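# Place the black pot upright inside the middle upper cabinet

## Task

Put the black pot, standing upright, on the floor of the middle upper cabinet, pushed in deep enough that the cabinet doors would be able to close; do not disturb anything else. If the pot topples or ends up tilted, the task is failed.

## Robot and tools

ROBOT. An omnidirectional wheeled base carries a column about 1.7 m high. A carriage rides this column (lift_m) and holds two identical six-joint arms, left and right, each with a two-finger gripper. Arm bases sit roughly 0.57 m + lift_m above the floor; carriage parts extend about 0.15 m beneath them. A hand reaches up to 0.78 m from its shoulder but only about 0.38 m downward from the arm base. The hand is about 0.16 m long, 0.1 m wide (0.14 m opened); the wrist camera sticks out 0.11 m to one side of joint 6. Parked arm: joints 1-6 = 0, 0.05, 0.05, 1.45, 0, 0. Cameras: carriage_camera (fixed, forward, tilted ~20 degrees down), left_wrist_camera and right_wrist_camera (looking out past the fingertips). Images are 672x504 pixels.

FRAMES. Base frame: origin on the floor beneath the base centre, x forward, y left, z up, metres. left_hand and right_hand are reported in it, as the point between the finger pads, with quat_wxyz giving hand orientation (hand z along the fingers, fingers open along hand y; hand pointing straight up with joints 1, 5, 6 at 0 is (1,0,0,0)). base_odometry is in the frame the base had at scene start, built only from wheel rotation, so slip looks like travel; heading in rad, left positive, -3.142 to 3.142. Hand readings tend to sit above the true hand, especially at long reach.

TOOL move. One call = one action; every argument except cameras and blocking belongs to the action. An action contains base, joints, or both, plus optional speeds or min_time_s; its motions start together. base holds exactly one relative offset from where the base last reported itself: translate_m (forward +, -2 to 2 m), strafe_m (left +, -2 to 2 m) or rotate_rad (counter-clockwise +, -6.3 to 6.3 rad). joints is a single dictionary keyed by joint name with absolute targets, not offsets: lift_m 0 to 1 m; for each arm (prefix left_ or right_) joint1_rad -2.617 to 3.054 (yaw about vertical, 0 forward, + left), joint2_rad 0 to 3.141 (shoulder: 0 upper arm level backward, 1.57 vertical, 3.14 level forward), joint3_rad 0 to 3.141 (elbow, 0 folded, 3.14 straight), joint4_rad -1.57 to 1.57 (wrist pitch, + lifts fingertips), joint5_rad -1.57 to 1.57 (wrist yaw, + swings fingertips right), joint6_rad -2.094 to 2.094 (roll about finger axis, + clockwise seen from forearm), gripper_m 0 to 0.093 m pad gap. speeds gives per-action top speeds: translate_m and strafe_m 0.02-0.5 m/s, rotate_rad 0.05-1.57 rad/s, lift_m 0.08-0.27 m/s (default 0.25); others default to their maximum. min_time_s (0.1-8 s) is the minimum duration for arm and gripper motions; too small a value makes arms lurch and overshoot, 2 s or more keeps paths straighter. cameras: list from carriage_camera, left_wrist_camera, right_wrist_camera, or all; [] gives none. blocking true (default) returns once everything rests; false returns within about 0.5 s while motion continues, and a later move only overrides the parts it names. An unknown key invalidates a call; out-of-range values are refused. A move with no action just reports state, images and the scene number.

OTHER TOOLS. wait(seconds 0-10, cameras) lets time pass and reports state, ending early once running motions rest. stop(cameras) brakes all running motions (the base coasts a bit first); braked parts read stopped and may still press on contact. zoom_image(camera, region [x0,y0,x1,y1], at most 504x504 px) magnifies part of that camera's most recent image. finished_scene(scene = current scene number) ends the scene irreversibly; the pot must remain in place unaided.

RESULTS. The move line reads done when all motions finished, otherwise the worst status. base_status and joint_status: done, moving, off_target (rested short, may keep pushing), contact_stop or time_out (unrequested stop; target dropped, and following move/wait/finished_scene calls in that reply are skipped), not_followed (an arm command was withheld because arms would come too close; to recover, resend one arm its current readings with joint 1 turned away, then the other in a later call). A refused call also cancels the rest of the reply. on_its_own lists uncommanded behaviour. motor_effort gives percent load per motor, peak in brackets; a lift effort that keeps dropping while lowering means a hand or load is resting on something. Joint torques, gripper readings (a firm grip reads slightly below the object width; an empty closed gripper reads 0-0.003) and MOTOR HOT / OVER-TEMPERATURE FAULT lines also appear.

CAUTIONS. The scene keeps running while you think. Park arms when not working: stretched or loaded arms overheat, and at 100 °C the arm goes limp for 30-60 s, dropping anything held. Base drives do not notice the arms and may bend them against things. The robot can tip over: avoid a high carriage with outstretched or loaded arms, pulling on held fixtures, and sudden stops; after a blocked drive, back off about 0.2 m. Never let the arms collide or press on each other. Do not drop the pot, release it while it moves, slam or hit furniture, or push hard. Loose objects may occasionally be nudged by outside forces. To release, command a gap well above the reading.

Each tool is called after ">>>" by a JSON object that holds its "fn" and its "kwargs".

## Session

>>> {"fn": "move", "kwargs": {}}

>>> {"fn": "zoom_image", "kwargs": {"camera": "carriage_camera", "region": [150, 100, 480, 320]}}

Scene clock: 0.00 s.
Joint torques (N m): no reading
base_odometry: x=+0.000 y=+0.000 heading=+0.000
base_status: not commanded
joint_positions: lift_m=+0.300 left_joint1_rad=+0.004 left_joint2_rad=+0.038 left_joint3_rad=+0.032 left_joint4_rad=+1.473 left_joint5_rad=+0.016 left_joint6_rad=-0.004 left_gripper_m=+0.09396 right_joint1_rad=-0.013 right_joint2_rad=+0.032 right_joint3_rad=+0.046 right_joint4_rad=+1.480 right_joint5_rad=-0.045 right_joint6_rad=-0.037 right_gripper_m=+0.09396
joint_status: not commanded
motor_effort: lift_m=+23 drive_wheels=-2
left_hand: x=+0.2498 y=+0.3008 z=+1.3029 quat_wxyz=(+0.999, +0.008, +0.052, +0.000) (m; base frame)
right_hand: x=+0.2419 y=-0.2959 z=+1.3066 quat_wxyz=(+0.999, -0.023, +0.038, -0.024) (m; base frame)
pictures: carriage_camera, left_wrist_camera, right_wrist_camera

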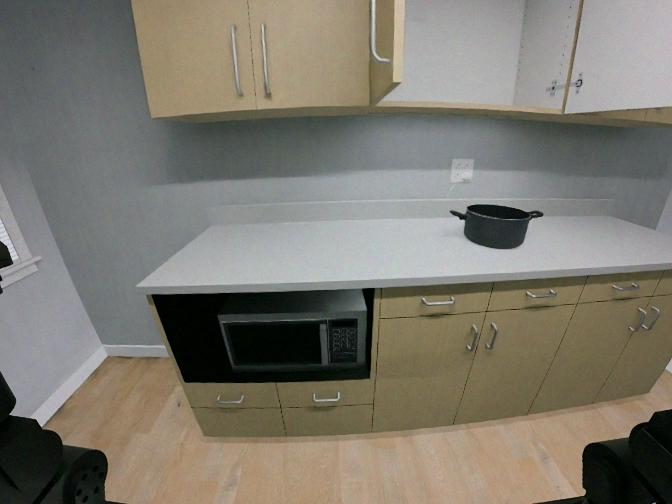

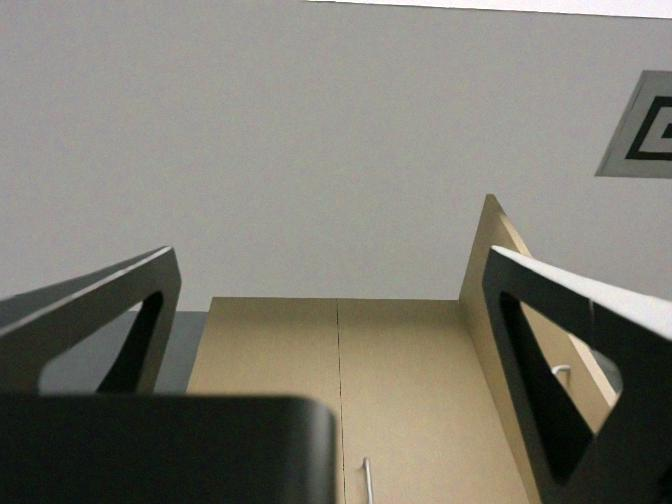

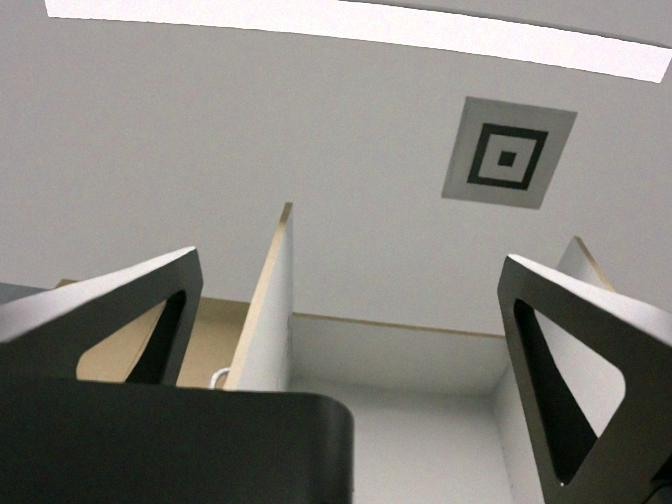

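Scaled by 1.527 from the camera's 672x504 image, which has a finer 960x720 frame.

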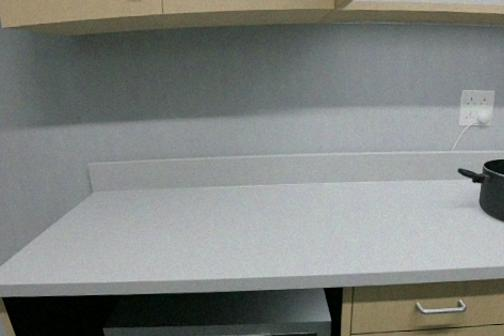

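>>> {"fn": "move", "kwargs": {"base": {"rotate_rad": 0.1}, "joints": {"lift_m": 0.4}, "speeds": {"rotate_rad": 0.3}}}

>>> {"fn": "move", "kwargs": {"base": {"strafe_m": -0.77}, "speeds": {"strafe_m": 0.25}, "cameras": ["carriage_camera"]}}

>>> {"fn": "zoom_image", "kwargs": {"camera": "carriage_camera", "region": [220, 180, 460, 330]}}

Scene clock: 3.27 s.
Joint torques (N m): left_arm=[-0.06 4.63 5.38 -0.23 0.03 0.02] | right_arm=[-0.1 4.7 4.9 -0.38 0.02 -0.01]
move: done
base_odometry: x=+0.000 y=+0.000 heading=+0.100
base_status: done
joint_positions: lift_m=+0.400 left_joint1_rad=+0.004 left_joint2_rad=+0.038 left_joint3_rad=+0.032 left_joint4_rad=+1.473 left_joint5_rad=+0.016 left_joint6_rad=-0.004 left_gripper_m=+0.09396 right_joint1_rad=-0.013 right_joint2_rad=+0.032 right_joint3_rad=+0.046 right_joint4_rad=+1.480 right_joint5_rad=-0.045 right_joint6_rad=-0.037 right_gripper_m=+0.09396
joint_status: all done
motor_effort: lift_m=+23(29) drive_wheels=-5(10)
left_hand: x=+0.2498 y=+0.3008 z=+1.4029 quat_wxyz=(+0.999, +0.008, +0.052, +0.000) (m; base frame)
right_hand: x=+0.2419 y=-0.2959 z=+1.4065 quat_wxyz=(+0.999, -0.023, +0.038, -0.024) (m; base frame)
pictures: none

Scene clock: 7.73 s.
Joint torques (N m): left_arm=[-0.01 4.62 5.42 -0.22 0.02 0.04] | right_arm=[-0.02 4.68 4.94 -0.34 0 -0.01]
move: done
base_odometry: x=+0.076 y=-0.766 heading=+0.100
base_status: done
joint_positions: lift_m=+0.400 left_joint1_rad=+0.004 left_joint2_rad=+0.038 left_joint3_rad=+0.032 left_joint4_rad=+1.473 left_joint5_rad=+0.016 left_joint6_rad=-0.004 left_gripper_m=+0.09396 right_joint1_rad=-0.013 right_joint2_rad=+0.032 right_joint3_rad=+0.046 right_joint4_rad=+1.480 right_joint5_rad=-0.045 right_joint6_rad=-0.037 right_gripper_m=+0.09396
joint_status: not commanded
motor_effort: lift_m=+23(23) drive_wheels=-2(9)
left_hand: x=+0.2498 y=+0.3008 z=+1.4029 quat_wxyz=(+0.999, +0.008, +0.052, +0.000) (m; base frame)
right_hand: x=+0.2419 y=-0.2959 z=+1.4065 quat_wxyz=(+0.999, -0.023, +0.038, -0.024) (m; base frame)
pictures: carriage_camera

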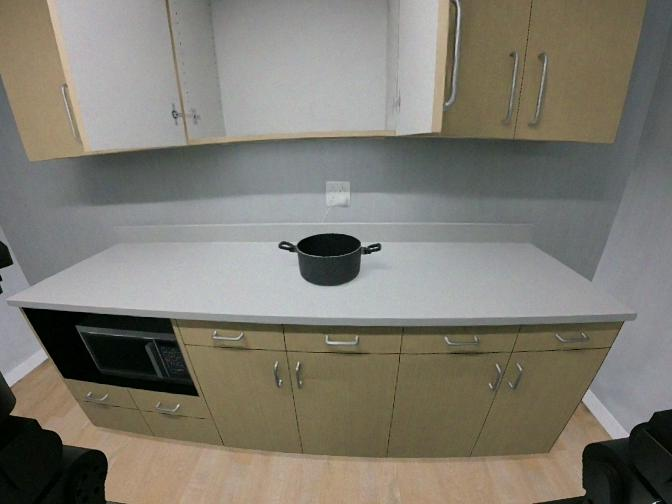

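Scaled by 2.100 from the camera's 672x504 image, which has a finer 960x720 frame.

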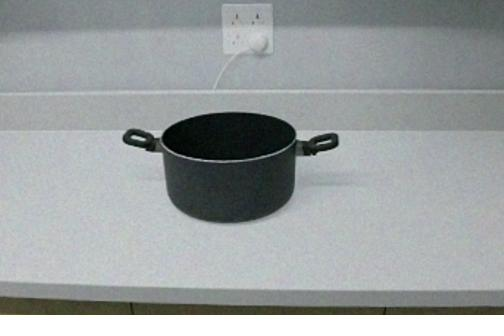

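>>> {"fn": "move", "kwargs": {"base": {"rotate_rad": -0.016}}}

>>> {"fn": "move", "kwargs": {"base": {"translate_m": 0.10}, "speeds": {"translate_m": 0.15}}}

>>> {"fn": "move", "kwargs": {"base": {"strafe_m": 0.058}, "joints": {"lift_m": 0.45, "left_joint1_rad": -0.266, "left_joint2_rad": 2.595, "left_joint3_rad": 1.553, "left_joint4_rad": 1.075, "left_joint5_rad": -0.272, "left_joint6_rad": -1.35, "right_joint1_rad": 0.277, "right_joint2_rad": 2.545, "right_joint3_rad": 1.44, "right_joint4_rad": 1.14, "right_joint5_rad": 0.285, "right_joint6_rad": 1.35}, "speeds": {"strafe_m": 0.05}, "min_time_s": 3, "cameras": ["all"]}}

Scene clock: 12.27 s.
Joint torques (N m): left_arm=[-0.02 4.57 5.41 -0.22 0.03 0.05] | right_arm=[-0.14 4.77 4.93 -0.36 0.01 0.02]
move: done
base_odometry: x=+0.076 y=-0.766 heading=+0.084
base_status: done
joint_positions: lift_m=+0.400 left_joint1_rad=+0.004 left_joint2_rad=+0.038 left_joint3_rad=+0.032 left_joint4_rad=+1.473 left_joint5_rad=+0.016 left_joint6_rad=-0.004 left_gripper_m=+0.09396 right_joint1_rad=-0.013 right_joint2_rad=+0.032 right_joint3_rad=+0.046 right_joint4_rad=+1.480 right_joint5_rad=-0.045 right_joint6_rad=-0.037 right_gripper_m=+0.09396
joint_status: not commanded
motor_effort: lift_m=+23(23) drive_wheels=-7(7)
left_hand: x=+0.2498 y=+0.3008 z=+1.4029 quat_wxyz=(+0.999, +0.008, +0.052, +0.000) (m; base frame)
right_hand: x=+0.2419 y=-0.2959 z=+1.4065 quat_wxyz=(+0.999, -0.023, +0.038, -0.024) (m; base frame)
pictures: none

Scene clock: 13.83 s.
Joint torques (N m): left_arm=[-0.01 4.62 5.34 -0.23 0.02 0.04] | right_arm=[-0.23 4.72 4.83 -0.35 0.01 0.01]
move: done
base_odometry: x=+0.176 y=-0.758 heading=+0.084
base_status: done
joint_positions: lift_m=+0.400 left_joint1_rad=+0.004 left_joint2_rad=+0.038 left_joint3_rad=+0.032 left_joint4_rad=+1.474 left_joint5_rad=+0.016 left_joint6_rad=-0.004 left_gripper_m=+0.09396 right_joint1_rad=-0.013 right_joint2_rad=+0.032 right_joint3_rad=+0.046 right_joint4_rad=+1.480 right_joint5_rad=-0.045 right_joint6_rad=-0.037 right_gripper_m=+0.09396
joint_status: not commanded
motor_effort: lift_m=+23(23) drive_wheels=-4(10)
left_hand: x=+0.2495 y=+0.3007 z=+1.4029 quat_wxyz=(+0.999, +0.008, +0.051, +0.000) (m; base frame)
right_hand: x=+0.2419 y=-0.2959 z=+1.4065 quat_wxyz=(+0.999, -0.023, +0.038, -0.024) (m; base frame)
pictures: none

Scene clock: 17.23 s.
Joint torques (N m): left_arm=[-0.61 -16.17 7.5 2.38 -0.09 -0.01] | right_arm=[-0.34 -18.13 6.17 2.16 0.19 0.07]
move: done
base_odometry: x=+0.171 y=-0.700 heading=+0.084
base_status: done
joint_positions: lift_m=+0.450 left_joint1_rad=-0.260 left_joint2_rad=+2.596 left_joint3_rad=+1.528 left_joint4_rad=+1.070 left_joint5_rad=-0.258 left_joint6_rad=-1.339 left_gripper_m=+0.09398 right_joint1_rad=+0.280 right_joint2_rad=+2.586 right_joint3_rad=+1.419 right_joint4_rad=+1.119 right_joint5_rad=+0.269 right_joint6_rad=+1.335 right_gripper_m=+0.09402
joint_status: all done
motor_effort: lift_m=+22(28) drive_wheels=+0(6)
left_hand: x=+0.8705 y=+0.1767 z=+1.0898 quat_wxyz=(+0.554, -0.438, +0.554, -0.440) (m; base frame)
right_hand: x=+0.8477 y=-0.1715 z=+1.0638 quat_wxyz=(+0.543, +0.441, +0.573, +0.427) (m; base frame)
pictures: carriage_camera, left_wrist_camera, right_wrist_camera

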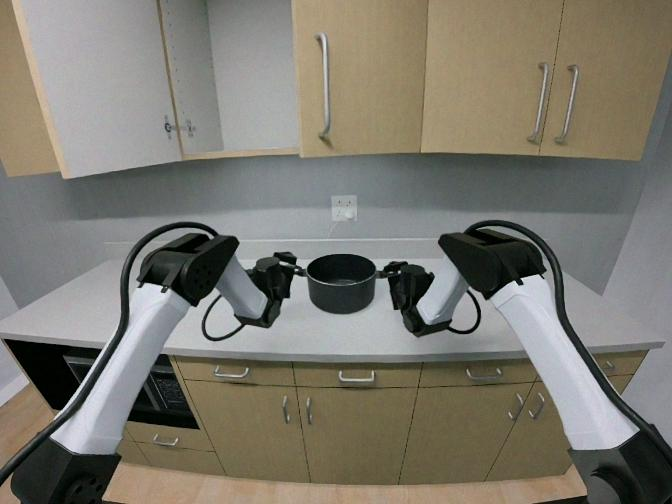

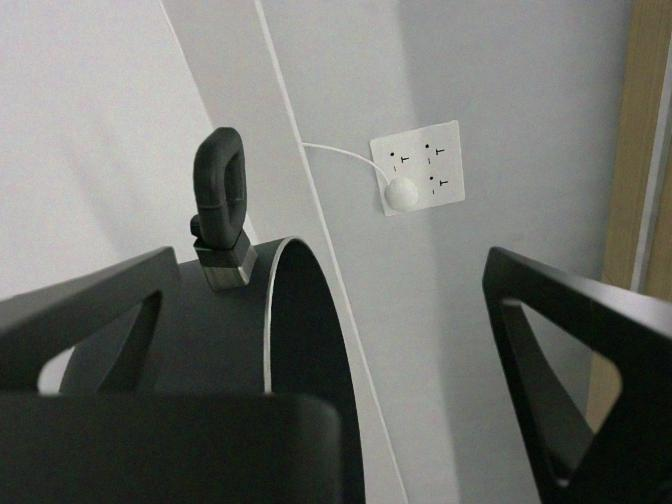

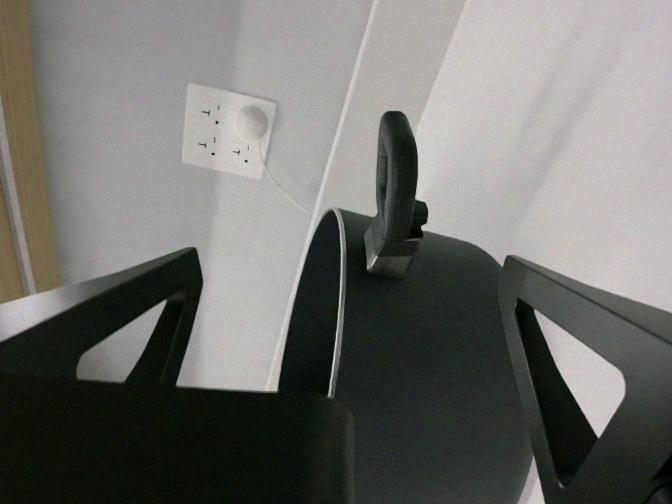

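>>> {"fn": "move", "kwargs": {"joints": {"lift_m": 0.4, "left_joint1_rad": -0.247, "left_joint5_rad": -0.254, "right_joint1_rad": 0.255, "right_joint5_rad": 0.265, "right_joint2_rad": 2.503}, "min_time_s": 1.2, "cameras": ["left_wrist_camera", "right_wrist_camera"]}}

>>> {"fn": "move", "kwargs": {"base": {"translate_m": 0.05}, "speeds": {"translate_m": 0.06}, "cameras": ["left_wrist_camera", "right_wrist_camera"]}}

Scene clock: 20.67 s.
Joint torques (N m): left_arm=[0.72 -17.92 6.63 2.51 0.09 0.01] | right_arm=[-0.49 -19.26 6.2 2.14 -0.06 0.04]
move: done
base_odometry: x=+0.171 y=-0.700 heading=+0.084
base_status: not commanded
joint_positions: lift_m=+0.400 left_joint1_rad=-0.255 left_joint2_rad=+2.612 left_joint3_rad=+1.537 left_joint4_rad=+1.057 left_joint5_rad=-0.259 left_joint6_rad=-1.341 left_gripper_m=+0.09398 right_joint1_rad=+0.259 right_joint2_rad=+2.554 right_joint3_rad=+1.421 right_joint4_rad=+1.119 right_joint5_rad=+0.271 right_joint6_rad=+1.337 right_gripper_m=+0.09402
joint_status: all done
motor_effort: lift_m=+21(22) drive_wheels=-1(2)
left_hand: x=+0.8719 y=+0.1802 z=+1.0298 quat_wxyz=(+0.551, -0.443, +0.559, -0.433) (m; base frame)
right_hand: x=+0.8528 y=-0.1843 z=+1.0344 quat_wxyz=(+0.554, +0.443, +0.557, +0.431) (m; base frame)
pictures: left_wrist_camera, right_wrist_camera

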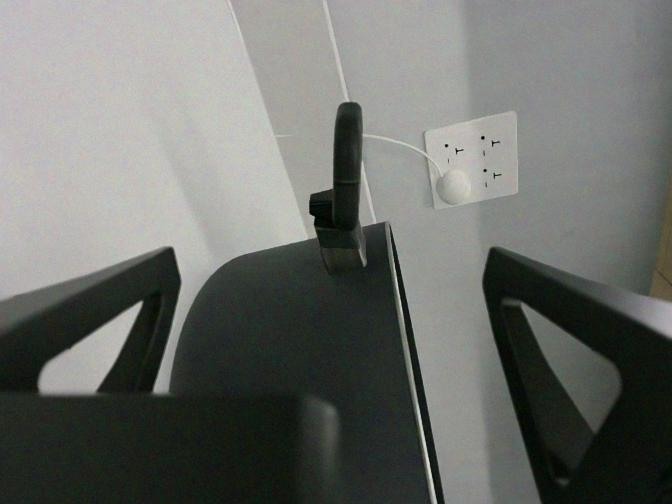

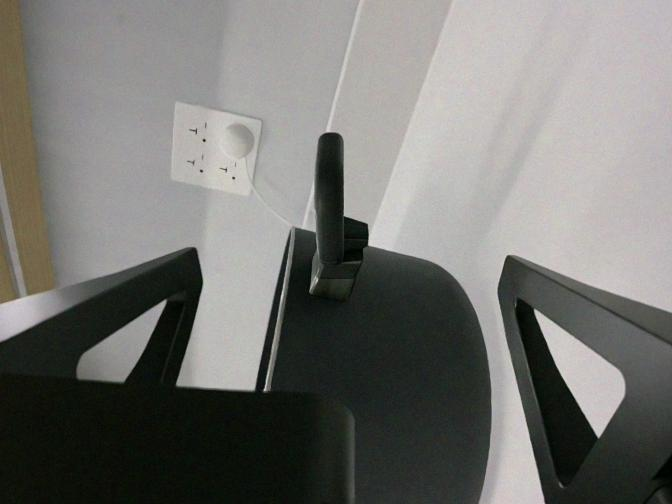

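Scene clock: 22.03 s.
Joint torques (N m): left_arm=[0.34 -17.92 6.63 2.52 0.08 0.01] | right_arm=[-0.4 -19.17 6.09 2.17 -0.06 0.06]
move: done
base_odometry: x=+0.221 y=-0.696 heading=+0.084
base_status: done
joint_positions: lift_m=+0.400 left_joint1_rad=-0.252 left_joint2_rad=+2.612 left_joint3_rad=+1.537 left_joint4_rad=+1.057 left_joint5_rad=-0.259 left_joint6_rad=-1.341 left_gripper_m=+0.09398 right_joint1_rad=+0.258 right_joint2_rad=+2.553 right_joint3_rad=+1.421 right_joint4_rad=+1.120 right_joint5_rad=+0.271 right_joint6_rad=+1.337 right_gripper_m=+0.09402
joint_status: not commanded
motor_effort: lift_m=+21(21) drive_wheels=-6(9)
left_hand: x=+0.8723 y=+0.1821 z=+1.0298 quat_wxyz=(+0.552, -0.444, +0.558, -0.432) (m; base frame)
right_hand: x=+0.8529 y=-0.1851 z=+1.0350 quat_wxyz=(+0.555, +0.444, +0.556, +0.431) (m; base frame)
pictures: left_wrist_camera, right_wrist_camera

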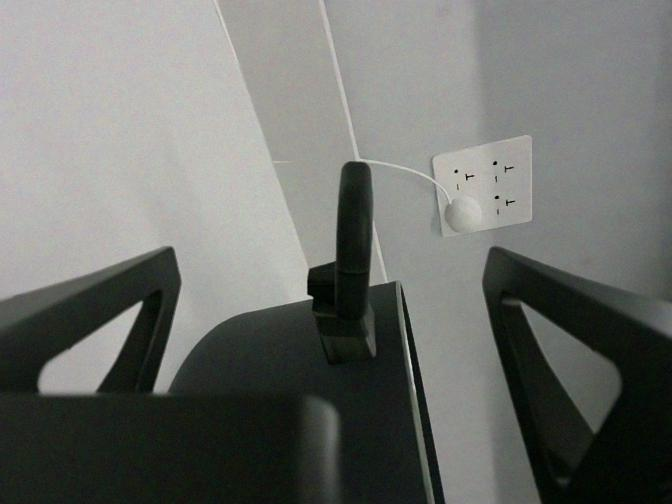

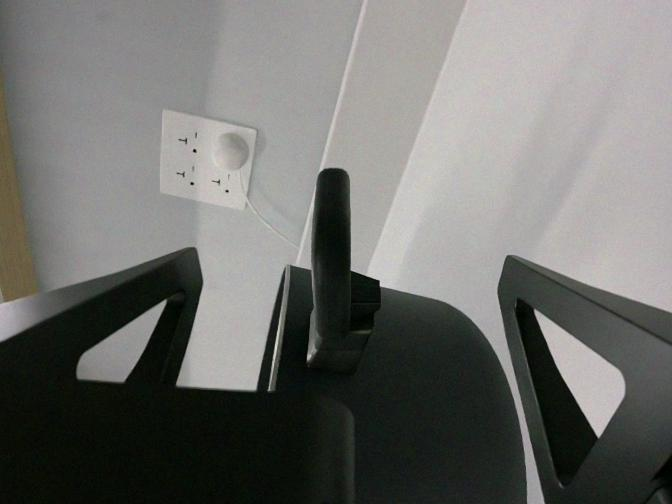

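>>> {"fn": "move", "kwargs": {"base": {"translate_m": 0.033}, "joints": {"lift_m": 0.407}, "speeds": {"translate_m": 0.05}}}

>>> {"fn": "move", "kwargs": {"joints": {"left_gripper_m": 0.045, "right_gripper_m": 0.045}, "min_time_s": 1.2, "cameras": ["left_wrist_camera", "right_wrist_camera"]}}

Scene clock: 24.27 s.
Joint torques (N m): left_arm=[0.35 -17.96 6.43 2.45 0.08 -0.01] | right_arm=[-0.34 -17.89 6.12 2.06 -0.1 0.06]
move: done
base_odometry: x=+0.254 y=-0.693 heading=+0.085
base_status: done
joint_positions: lift_m=+0.407 left_joint1_rad=-0.251 left_joint2_rad=+2.613 left_joint3_rad=+1.540 left_joint4_rad=+1.064 left_joint5_rad=-0.259 left_joint6_rad=-1.341 left_gripper_m=+0.09398 right_joint1_rad=+0.258 right_joint2_rad=+2.540 right_joint3_rad=+1.421 right_joint4_rad=+1.126 right_joint5_rad=+0.271 right_joint6_rad=+1.337 right_gripper_m=+0.09402
joint_status: all done
motor_effort: lift_m=+24(28) drive_wheels=-6(10)
left_hand: x=+0.8730 y=+0.1830 z=+1.0389 quat_wxyz=(+0.554, -0.443, +0.555, -0.434) (m; base frame)
right_hand: x=+0.8536 y=-0.1851 z=+1.0513 quat_wxyz=(+0.559, +0.441, +0.550, +0.437) (m; base frame)
pictures: none

Scene clock: 25.73 s.
Joint torques (N m): left_arm=[0.24 -17.92 6.45 2.43 0.09 0.01] | right_arm=[-0.4 -17.91 6.16 2.06 -0.08 0.05]
move: done
base_odometry: x=+0.254 y=-0.693 heading=+0.085
base_status: not commanded
joint_positions: lift_m=+0.407 left_joint1_rad=-0.251 left_joint2_rad=+2.613 left_joint3_rad=+1.540 left_joint4_rad=+1.064 left_joint5_rad=-0.259 left_joint6_rad=-1.341 left_gripper_m=+0.04513 right_joint1_rad=+0.258 right_joint2_rad=+2.540 right_joint3_rad=+1.421 right_joint4_rad=+1.126 right_joint5_rad=+0.271 right_joint6_rad=+1.337 right_gripper_m=+0.04511
joint_status: all done
motor_effort: lift_m=+24(24) drive_wheels=-6(7)
left_hand: x=+0.8730 y=+0.1830 z=+1.0389 quat_wxyz=(+0.554, -0.443, +0.555, -0.435) (m; base frame)
right_hand: x=+0.8536 y=-0.1851 z=+1.0513 quat_wxyz=(+0.559, +0.441, +0.550, +0.437) (m; base frame)
pictures: left_wrist_camera, right_wrist_camera

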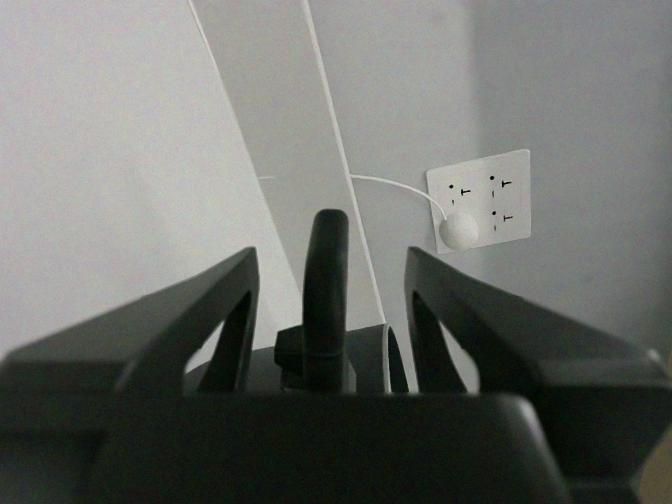

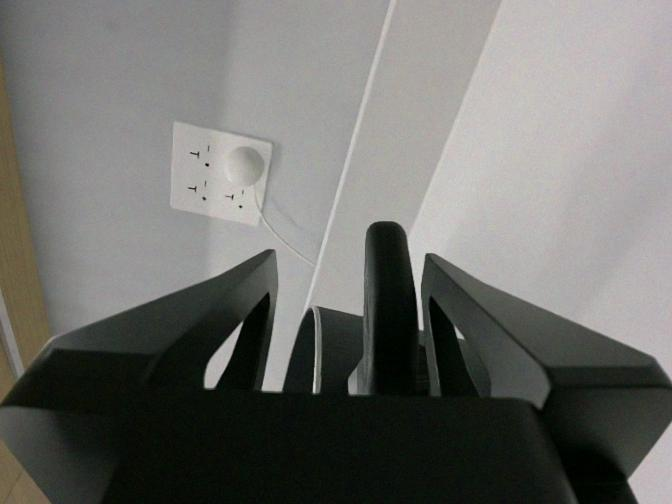

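>>> {"fn": "move", "kwargs": {"joints": {"left_joint1_rad": -0.233, "left_joint5_rad": -0.24, "right_joint2_rad": 2.516, "right_joint4_rad": 1.115}, "min_time_s": 0.8, "cameras": ["left_wrist_camera", "right_wrist_camera"]}}

Scene clock: 27.73 s.
Joint torques (N m): left_arm=[0.43 -17.98 6.45 2.44 0.14 0.02] | right_arm=[-0.32 -16.5 6.22 1.96 -0.06 0.05]
move: done
base_odometry: x=+0.254 y=-0.693 heading=+0.085
base_status: not commanded
joint_positions: lift_m=+0.407 left_joint1_rad=-0.238 left_joint2_rad=+2.613 left_joint3_rad=+1.540 left_joint4_rad=+1.064 left_joint5_rad=-0.254 left_joint6_rad=-1.341 left_gripper_m=+0.04513 right_joint1_rad=+0.258 right_joint2_rad=+2.540 right_joint3_rad=+1.421 right_joint4_rad=+1.113 right_joint5_rad=+0.271 right_joint6_rad=+1.337 right_gripper_m=+0.04511
joint_status: all done
motor_effort: lift_m=+24(24) drive_wheels=-6(7)
left_hand: x=+0.8745 y=+0.1907 z=+1.0389 quat_wxyz=(+0.556, -0.445, +0.553, -0.432) (m; base frame)
right_hand: x=+0.8536 y=-0.1851 z=+1.0481 quat_wxyz=(+0.556, +0.443, +0.554, +0.433) (m; base frame)
pictures: left_wrist_camera, right_wrist_camera

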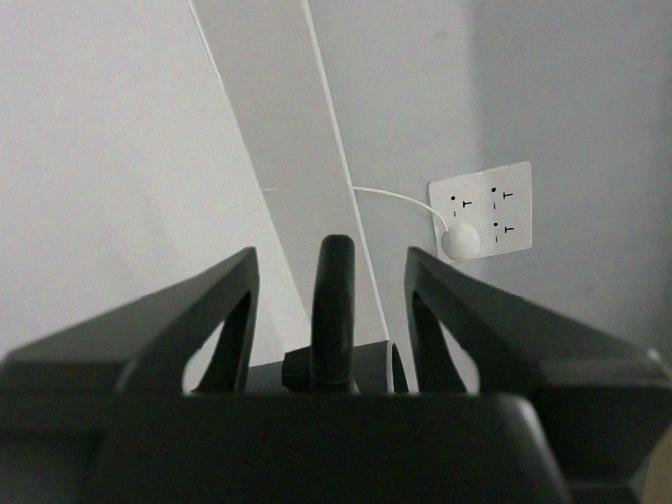

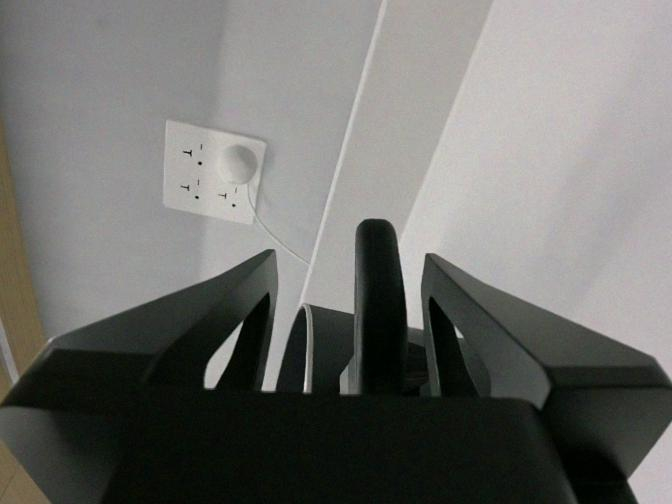

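>>> {"fn": "move", "kwargs": {"joints": {"right_joint2_rad": 2.535, "left_gripper_m": 0.006, "right_gripper_m": 0.006}, "min_time_s": 2.2, "cameras": ["left_wrist_camera", "right_wrist_camera"]}}

Scene clock: 30.80 s.
Joint torques (N m): left_arm=[0.24 -17.96 6.43 2.41 0.13 0.01] | right_arm=[-0.32 -14.64 6.13 2.24 -0.06 0.07]
move: off_target
base_odometry: x=+0.254 y=-0.693 heading=+0.085
base_status: not commanded
joint_positions: lift_m=+0.407 left_joint1_rad=-0.236 left_joint2_rad=+2.613 left_joint3_rad=+1.540 left_joint4_rad=+1.067 left_joint5_rad=-0.250 left_joint6_rad=-1.341 left_gripper_m=+0.01121 right_joint1_rad=+0.256 right_joint2_rad=+2.541 right_joint3_rad=+1.421 right_joint4_rad=+1.087 right_joint5_rad=+0.271 right_joint6_rad=+1.335 right_gripper_m=+0.01122
joint_status: left_gripper_m off_target (ended at +0.01124, target +0.00600); right_gripper_m off_target (ended at +0.01124, target +0.00600); the others done
motor_effort: lift_m=+24(24) drive_wheels=-6(7)
left_hand: x=+0.8746 y=+0.1907 z=+1.0396 quat_wxyz=(+0.556, -0.444, +0.553, -0.434) (m; base frame)
right_hand: x=+0.8536 y=-0.1861 z=+1.0414 quat_wxyz=(+0.551, +0.446, +0.563, +0.424) (m; base frame)
pictures: left_wrist_camera, right_wrist_camera

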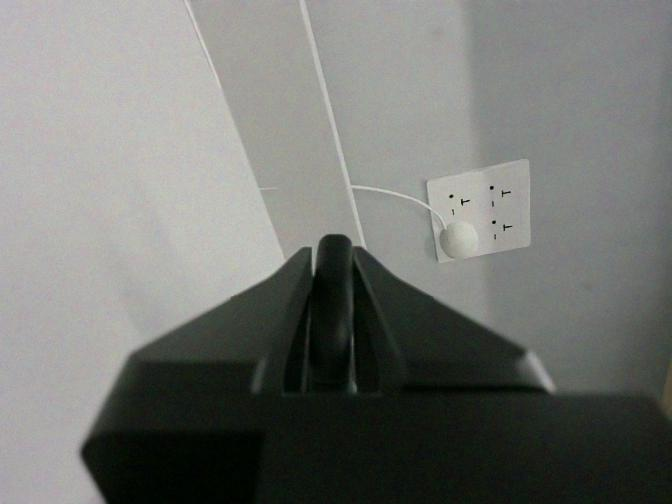

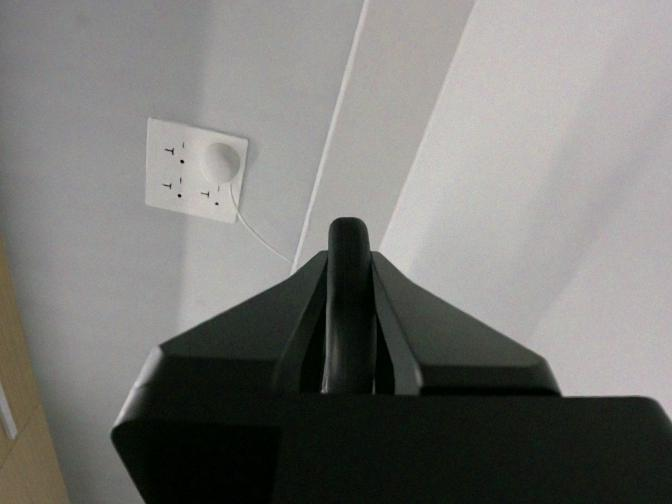

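>>> {"fn": "move", "kwargs": {"joints": {"lift_m": 0.51, "left_joint4_rad": 1.25, "right_joint4_rad": 1.285, "right_joint2_rad": 2.505}, "speeds": {"lift_m": 0.08}, "min_time_s": 1.5, "cameras": ["carriage_camera"]}}

Scene clock: 33.37 s.
Joint torques (N m): left_arm=[0.25 -21.01 7.1 4.32 0.09 0.07] | right_arm=[-0.2 -20.56 6.45 3.96 0.02 -0.06]
move: off_target
base_odometry: x=+0.254 y=-0.693 heading=+0.085
base_status: not commanded
joint_positions: lift_m=+0.510 left_joint1_rad=-0.236 left_joint2_rad=+2.643 left_joint3_rad=+1.531 left_joint4_rad=+1.074 left_joint5_rad=-0.248 left_joint6_rad=-1.345 left_gripper_m=+0.01103 right_joint1_rad=+0.256 right_joint2_rad=+2.569 right_joint3_rad=+1.416 right_joint4_rad=+1.096 right_joint5_rad=+0.266 right_joint6_rad=+1.348 right_gripper_m=+0.01092
joint_status: left_joint4_rad off_target (ended at +1.073, target +1.250); right_joint4_rad off_target (ended at +1.096, target +1.285); the others done
motor_effort: lift_m=+25(28) drive_wheels=-6(7)
left_hand: x=+0.8711 y=+0.1914 z=+1.1208 quat_wxyz=(+0.547, -0.449, +0.563, -0.426) (m; base frame)
right_hand: x=+0.8511 y=-0.1859 z=+1.1271 quat_wxyz=(+0.542, +0.452, +0.569, +0.422) (m; base frame)
pictures: carriage_camera

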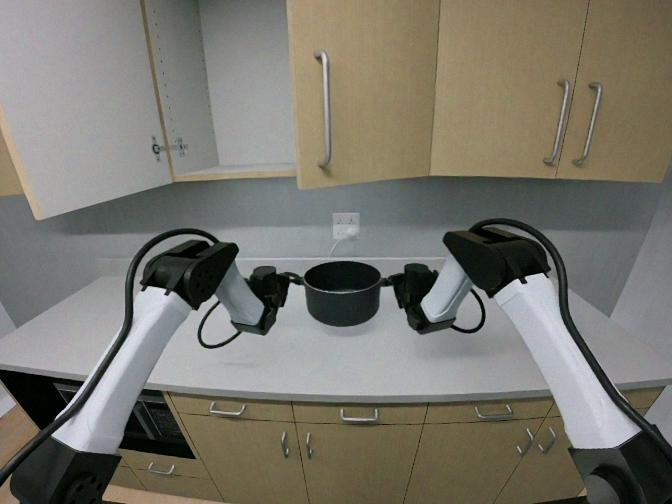

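>>> {"fn": "move", "kwargs": {"joints": {"lift_m": 0.43}, "speeds": {"lift_m": 0.08}}}

>>> {"fn": "move", "kwargs": {"joints": {"lift_m": 0.41, "left_joint4_rad": 1.085, "right_joint4_rad": 1.12}, "speeds": {"lift_m": 0.08}}}

>>> {"fn": "zoom_image", "kwargs": {"camera": "carriage_camera", "region": [150, 0, 480, 220]}}

Scene clock: 39.80 s.
Joint torques (N m): left_arm=[0.23 -21.09 7.04 4.02 0.11 0.05] | right_arm=[-0.23 -20.63 6.34 3.77 0.03 -0.01]
move: done
base_odometry: x=+0.254 y=-0.693 heading=+0.085
base_status: not commanded
joint_positions: lift_m=+0.430 left_joint1_rad=-0.236 left_joint2_rad=+2.644 left_joint3_rad=+1.531 left_joint4_rad=+1.099 left_joint5_rad=-0.248 left_joint6_rad=-1.345 left_gripper_m=+0.01103 right_joint1_rad=+0.256 right_joint2_rad=+2.569 right_joint3_rad=+1.416 right_joint4_rad=+1.116 right_joint5_rad=+0.265 right_joint6_rad=+1.343 right_gripper_m=+0.01092
joint_status: all done
motor_effort: lift_m=+22(23) drive_wheels=-6(7)
left_hand: x=+0.8712 y=+0.1914 z=+1.0468 quat_wxyz=(+0.552, -0.446, +0.555, -0.433) (m; base frame)
right_hand: x=+0.8513 y=-0.1858 z=+1.0523 quat_wxyz=(+0.548, +0.448, +0.563, +0.427) (m; base frame)
pictures: none

Scene clock: 40.50 s.
Joint torques (N m): left_arm=[0.23 -20.7 6.82 1.84 0.11 0.04] | right_arm=[-0.18 -19.81 6.42 1.81 0.02 0.06]
move: off_target
base_odometry: x=+0.254 y=-0.693 heading=+0.085
base_status: not commanded
joint_positions: lift_m=+0.410 left_joint1_rad=-0.236 left_joint2_rad=+2.640 left_joint3_rad=+1.535 left_joint4_rad=+1.126 left_joint5_rad=-0.248 left_joint6_rad=-1.345 left_gripper_m=+0.01102 right_joint1_rad=+0.256 right_joint2_rad=+2.561 right_joint3_rad=+1.416 right_joint4_rad=+1.129 right_joint5_rad=+0.265 right_joint6_rad=+1.335 right_gripper_m=+0.01092
joint_status: left_joint4_rad off_target (ended at +1.126, target +1.085); the others done
motor_effort: lift_m=+21(21) drive_wheels=+1(6)
left_hand: x=+0.8721 y=+0.1911 z=+1.0379 quat_wxyz=(+0.560, -0.441, +0.544, -0.443) (m; base frame)
right_hand: x=+0.8518 y=-0.1856 z=+1.0400 quat_wxyz=(+0.554, +0.442, +0.559, +0.431) (m; base frame)
pictures: none

Scaled by 1.527 from the camera's 672x504 image, which has a finer 960x720 frame.
This view is cut from an older image: the scene may have changed since it was taken.

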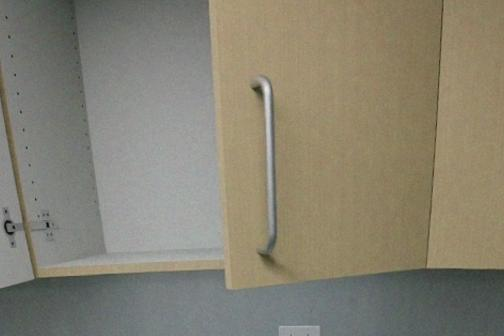

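>>> {"fn": "move", "kwargs": {"joints": {"lift_m": 0.397, "left_joint4_rad": 1.07, "right_joint4_rad": 1.10}, "speeds": {"lift_m": 0.08}}}

>>> {"fn": "move", "kwargs": {"joints": {"left_gripper_m": 0.09, "right_gripper_m": 0.09}, "min_time_s": 1.5, "cameras": ["all"]}}

Scene clock: 41.47 s.
Joint torques (N m): left_arm=[0.21 -18.99 6.37 1.72 0.12 0.05] | right_arm=[-0.2 -17.84 6.38 1.63 -0.02 0.07]
move: off_target
base_odometry: x=+0.254 y=-0.693 heading=+0.085
base_status: not commanded
joint_positions: lift_m=+0.397 left_joint1_rad=-0.236 left_joint2_rad=+2.623 left_joint3_rad=+1.540 left_joint4_rad=+1.122 left_joint5_rad=-0.248 left_joint6_rad=-1.344 left_gripper_m=+0.01102 right_joint1_rad=+0.256 right_joint2_rad=+2.542 right_joint3_rad=+1.417 right_joint4_rad=+1.125 right_joint5_rad=+0.265 right_joint6_rad=+1.335 right_gripper_m=+0.01092
joint_status: left_joint4_rad off_target (ended at +1.122, target +1.070); the others done
motor_effort: lift_m=+20(20) drive_wheels=+1(2)
left_hand: x=+0.8741 y=+0.1909 z=+1.0371 quat_wxyz=(+0.564, -0.438, +0.538, -0.448) (m; base frame)
right_hand: x=+0.8530 y=-0.1853 z=+1.0388 quat_wxyz=(+0.557, +0.440, +0.553, +0.435) (m; base frame)
pictures: none

Scene clock: 43.27 s.
Joint torques (N m): left_arm=[0.16 -19.03 6.19 2.3 0.11 0.04] | right_arm=[-0.25 -17.88 6.34 1.95 -0.02 0.07]
move: done
base_odometry: x=+0.254 y=-0.693 heading=+0.085
base_status: not commanded
joint_positions: lift_m=+0.397 left_joint1_rad=-0.235 left_joint2_rad=+2.623 left_joint3_rad=+1.541 left_joint4_rad=+1.071 left_joint5_rad=-0.248 left_joint6_rad=-1.344 left_gripper_m=+0.08990 right_joint1_rad=+0.256 right_joint2_rad=+2.542 right_joint3_rad=+1.418 right_joint4_rad=+1.098 right_joint5_rad=+0.265 right_joint6_rad=+1.337 right_gripper_m=+0.08992
joint_status: all done
on_its_own: left_joint4_rad moved -0.051 to your old target +1.070
motor_effort: lift_m=+20(20) drive_wheels=+1(2)
left_hand: x=+0.8744 y=+0.1911 z=+1.0248 quat_wxyz=(+0.554, -0.445, +0.554, -0.434) (m; base frame)
right_hand: x=+0.8531 y=-0.1853 z=+1.0324 quat_wxyz=(+0.551, +0.444, +0.562, +0.428) (m; base frame)
pictures: carriage_camera, left_wrist_camera, right_wrist_camera

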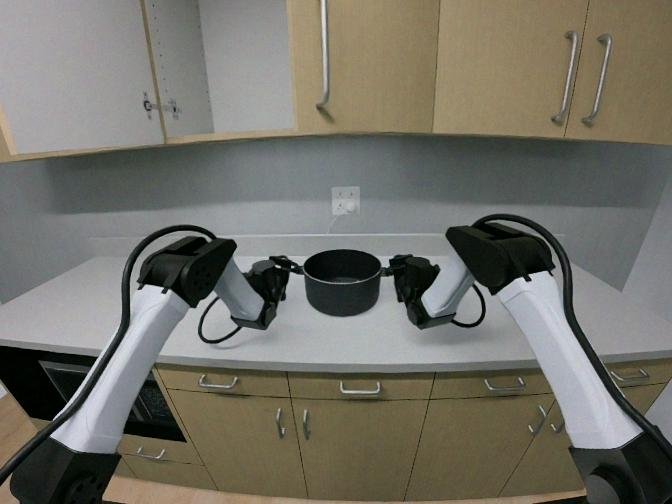

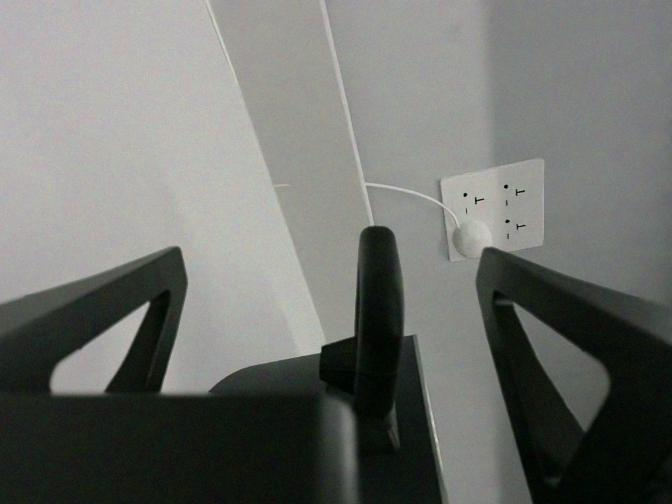

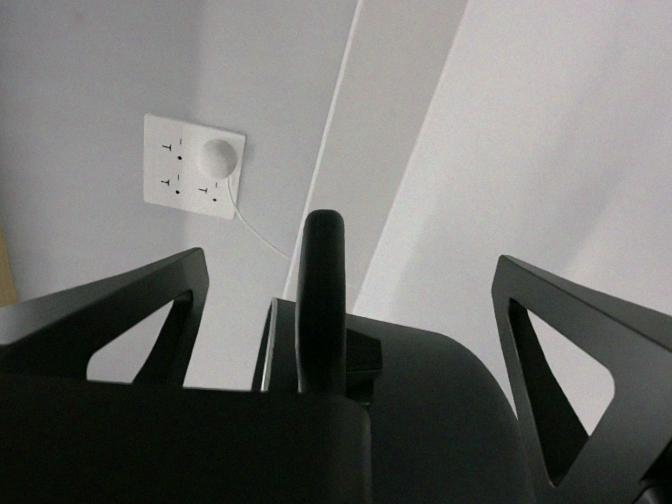

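>>> {"fn": "move", "kwargs": {"joints": {"lift_m": 0.405}, "speeds": {"lift_m": 0.08}}}

>>> {"fn": "move", "kwargs": {"base": {"translate_m": -0.4}, "speeds": {"translate_m": 0.2}, "cameras": ["carriage_camera"]}}

>>> {"fn": "move", "kwargs": {"joints": {"lift_m": 0.6, "left_gripper_m": 0.0, "left_joint5_rad": 0.15, "right_joint1_rad": 0, "right_joint2_rad": 0.05, "right_joint3_rad": 0.05, "right_joint4_rad": 1.45, "right_joint5_rad": 0, "right_joint6_rad": 0}, "min_time_s": 3, "cameras": ["carriage_camera", "left_wrist_camera"]}}

Scene clock: 46.50 s.
Joint torques (N m): left_arm=[0.17 -18.84 6.3 2.42 0.11 0.05] | right_arm=[-0.31 -17.37 6.37 2.04 0 0.06]
move: done
base_odometry: x=+0.254 y=-0.693 heading=+0.085
base_status: not commanded
joint_positions: lift_m=+0.405 left_joint1_rad=-0.235 left_joint2_rad=+2.621 left_joint3_rad=+1.541 left_joint4_rad=+1.061 left_joint5_rad=-0.248 left_joint6_rad=-1.344 left_gripper_m=+0.08990 right_joint1_rad=+0.256 right_joint2_rad=+2.537 right_joint3_rad=+1.420 right_joint4_rad=+1.089 right_joint5_rad=+0.265 right_joint6_rad=+1.337 right_gripper_m=+0.08992
joint_status: all done
motor_effort: lift_m=+23(28) drive_wheels=+1(6)
left_hand: x=+0.8745 y=+0.1911 z=+1.0312 quat_wxyz=(+0.552, -0.447, +0.557, -0.431) (m; base frame)
right_hand: x=+0.8537 y=-0.1852 z=+1.0416 quat_wxyz=(+0.551, +0.445, +0.562, +0.428) (m; base frame)
pictures: none

Scene clock: 49.70 s.
Joint torques (N m): left_arm=[0.03 -18.85 6.23 2.42 0.11 0.05] | right_arm=[-0.17 -17.35 6.27 2.04 0.01 0.06]
move: done
base_odometry: x=-0.145 y=-0.727 heading=+0.085
base_status: done
joint_positions: lift_m=+0.405 left_joint1_rad=-0.235 left_joint2_rad=+2.621 left_joint3_rad=+1.541 left_joint4_rad=+1.061 left_joint5_rad=-0.248 left_joint6_rad=-1.344 left_gripper_m=+0.08990 right_joint1_rad=+0.256 right_joint2_rad=+2.537 right_joint3_rad=+1.420 right_joint4_rad=+1.089 right_joint5_rad=+0.265 right_joint6_rad=+1.337 right_gripper_m=+0.08992
joint_status: not commanded
motor_effort: lift_m=+23(24) drive_wheels=-3(12)
left_hand: x=+0.8746 y=+0.1916 z=+1.0312 quat_wxyz=(+0.552, -0.447, +0.557, -0.431) (m; base frame)
right_hand: x=+0.8537 y=-0.1854 z=+1.0416 quat_wxyz=(+0.551, +0.445, +0.562, +0.428) (m; base frame)
pictures: carriage_camera

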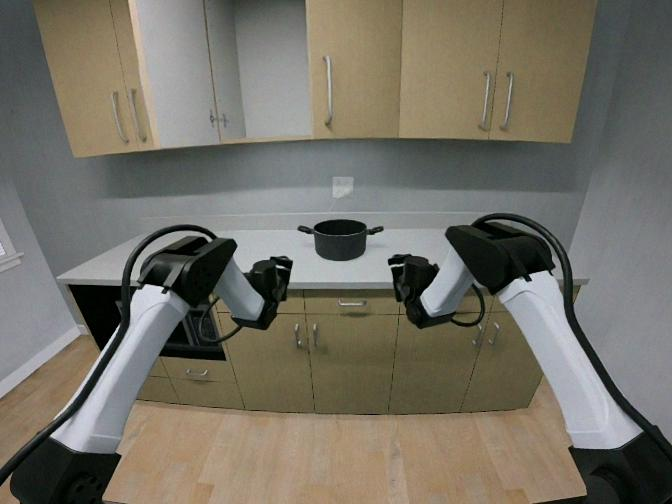

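Scene clock: 53.00 s.
Joint torques (N m): left_arm=[0.08 -18.85 6.34 2.52 0.18 0.04] | right_arm=[-0.54 3.69 4.1 -0.12 -0.24 -0.13]
move: done
base_odometry: x=-0.145 y=-0.727 heading=+0.085
base_status: not commanded
joint_positions: lift_m=+0.600 left_joint1_rad=-0.235 left_joint2_rad=+2.621 left_joint3_rad=+1.541 left_joint4_rad=+1.058 left_joint5_rad=+0.136 left_joint6_rad=-1.344 left_gripper_m=+0.00023 right_joint1_rad=+0.006 right_joint2_rad=+0.054 right_joint3_rad=+0.056 right_joint4_rad=+1.440 right_joint5_rad=+0.016 right_joint6_rad=+0.016 right_gripper_m=+0.08992
joint_status: all done
motor_effort: lift_m=+23(29) drive_wheels=-2(4)
left_hand: x=+0.8628 y=+0.1263 z=+1.2254 quat_wxyz=(+0.457, -0.336, +0.631, -0.529) (m; base frame)
right_hand: x=+0.2558 y=-0.3060 z=+1.6083 quat_wxyz=(+0.998, +0.008, +0.064, +0.010) (m; base frame)
pictures: carriage_camera, left_wrist_camera

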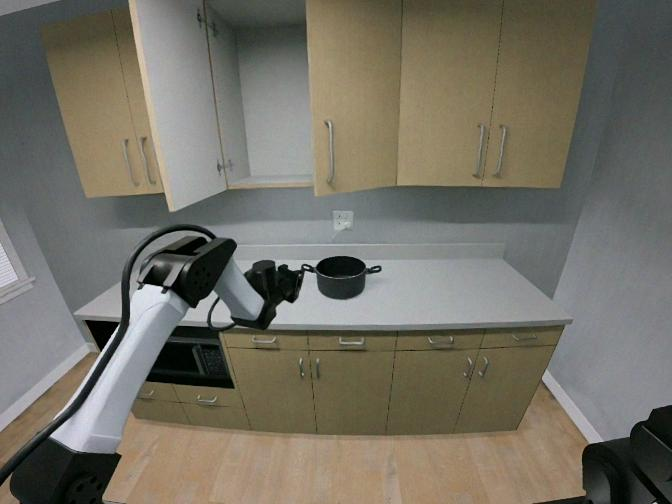

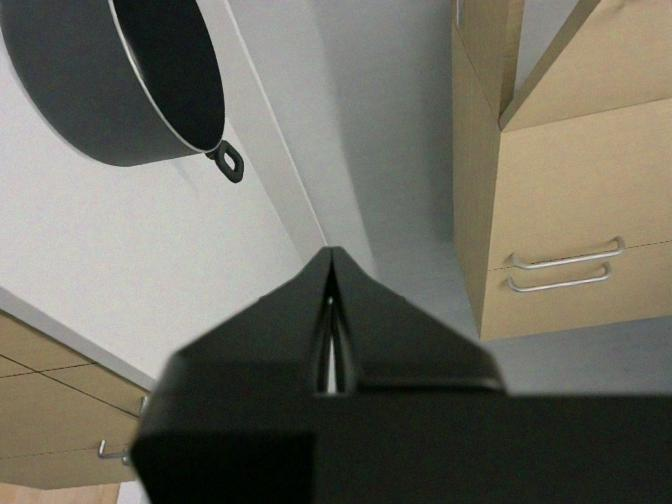

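>>> {"fn": "move", "kwargs": {"base": {"strafe_m": 0.04}, "joints": {"lift_m": 0.875}, "speeds": {"strafe_m": 0.1}, "cameras": ["carriage_camera", "left_wrist_camera"]}}

Scene clock: 57.23 s.
Joint torques (N m): left_arm=[-0.38 -18.82 6.28 2.52 0.15 0.06] | right_arm=[-0.34 4.22 4.62 -0.17 -0.18 -0.19]
move: done
base_odometry: x=-0.148 y=-0.687 heading=+0.085
base_status: done
joint_positions: lift_m=+0.875 left_joint1_rad=-0.230 left_joint2_rad=+2.621 left_joint3_rad=+1.541 left_joint4_rad=+1.059 left_joint5_rad=+0.139 left_joint6_rad=-1.344 left_gripper_m=+0.00023 right_joint1_rad=+0.004 right_joint2_rad=+0.049 right_joint3_rad=+0.050 right_joint4_rad=+1.443 right_joint5_rad=+0.012 right_joint6_rad=+0.014 right_gripper_m=+0.08992
joint_status: all done
motor_effort: lift_m=+23(29) drive_wheels=-2(9)
left_hand: x=+0.8634 y=+0.1287 z=+1.5007 quat_wxyz=(+0.457, -0.336, +0.631, -0.529) (m; base frame)
right_hand: x=+0.2555 y=-0.3054 z=+1.8816 quat_wxyz=(+0.998, +0.006, +0.064, +0.008) (m; base frame)
pictures: carriage_camera, left_wrist_camera

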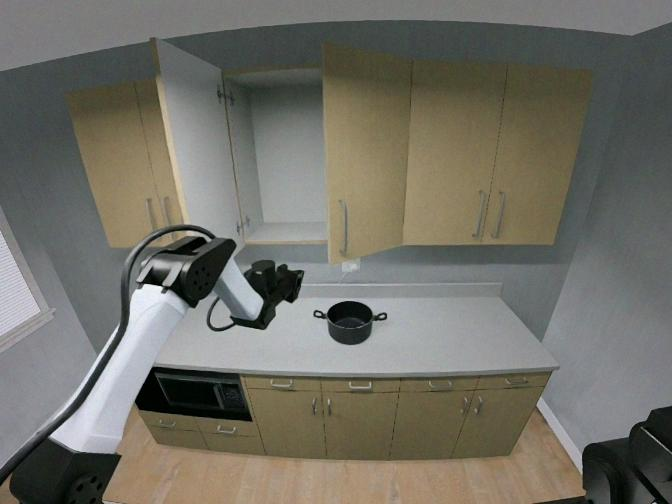

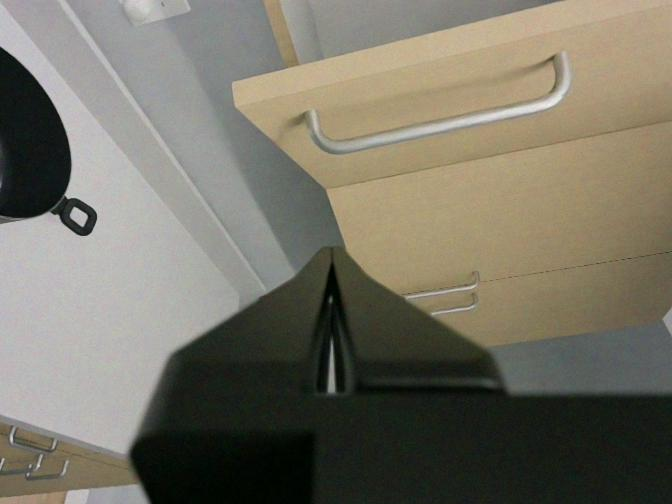

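>>> {"fn": "move", "kwargs": {"base": {"translate_m": 0.26}, "speeds": {"translate_m": 0.15}, "cameras": ["carriage_camera", "left_wrist_camera"]}}

Scene clock: 61.97 s.
Joint torques (N m): left_arm=[-0.34 -18.86 6.39 2.51 0.14 0.03] | right_arm=[-0.39 4.19 4.6 -0.2 -0.17 -0.17]
move: done
base_odometry: x=+0.111 y=-0.664 heading=+0.086
base_status: done
joint_positions: lift_m=+0.875 left_joint1_rad=-0.230 left_joint2_rad=+2.621 left_joint3_rad=+1.541 left_joint4_rad=+1.059 left_joint5_rad=+0.139 left_joint6_rad=-1.344 left_gripper_m=+0.00023 right_joint1_rad=+0.004 right_joint2_rad=+0.049 right_joint3_rad=+0.050 right_joint4_rad=+1.448 right_joint5_rad=+0.012 right_joint6_rad=+0.014 right_gripper_m=+0.08992
joint_status: not commanded
motor_effort: lift_m=+23(23) drive_wheels=+2(8)
left_hand: x=+0.8634 y=+0.1287 z=+1.5007 quat_wxyz=(+0.457, -0.336, +0.631, -0.529) (m; base frame)
right_hand: x=+0.2543 y=-0.3054 z=+1.8818 quat_wxyz=(+0.998, +0.006, +0.061, +0.008) (m; base frame)
pictures: carriage_camera, left_wrist_camera

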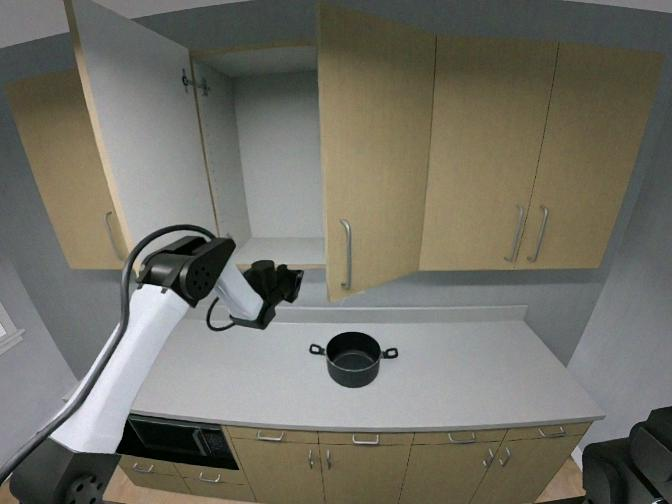

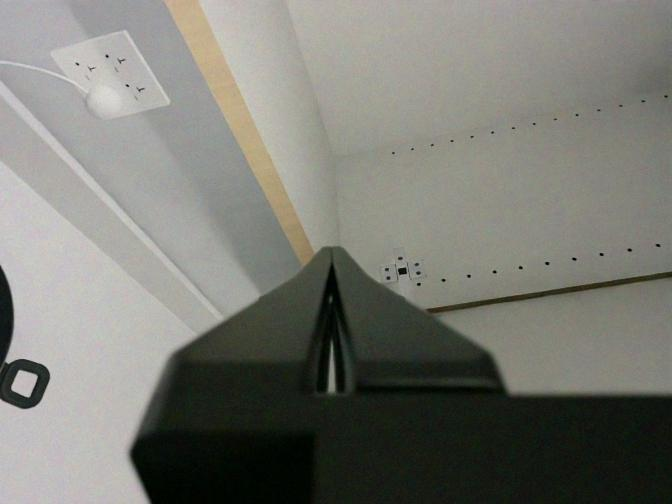

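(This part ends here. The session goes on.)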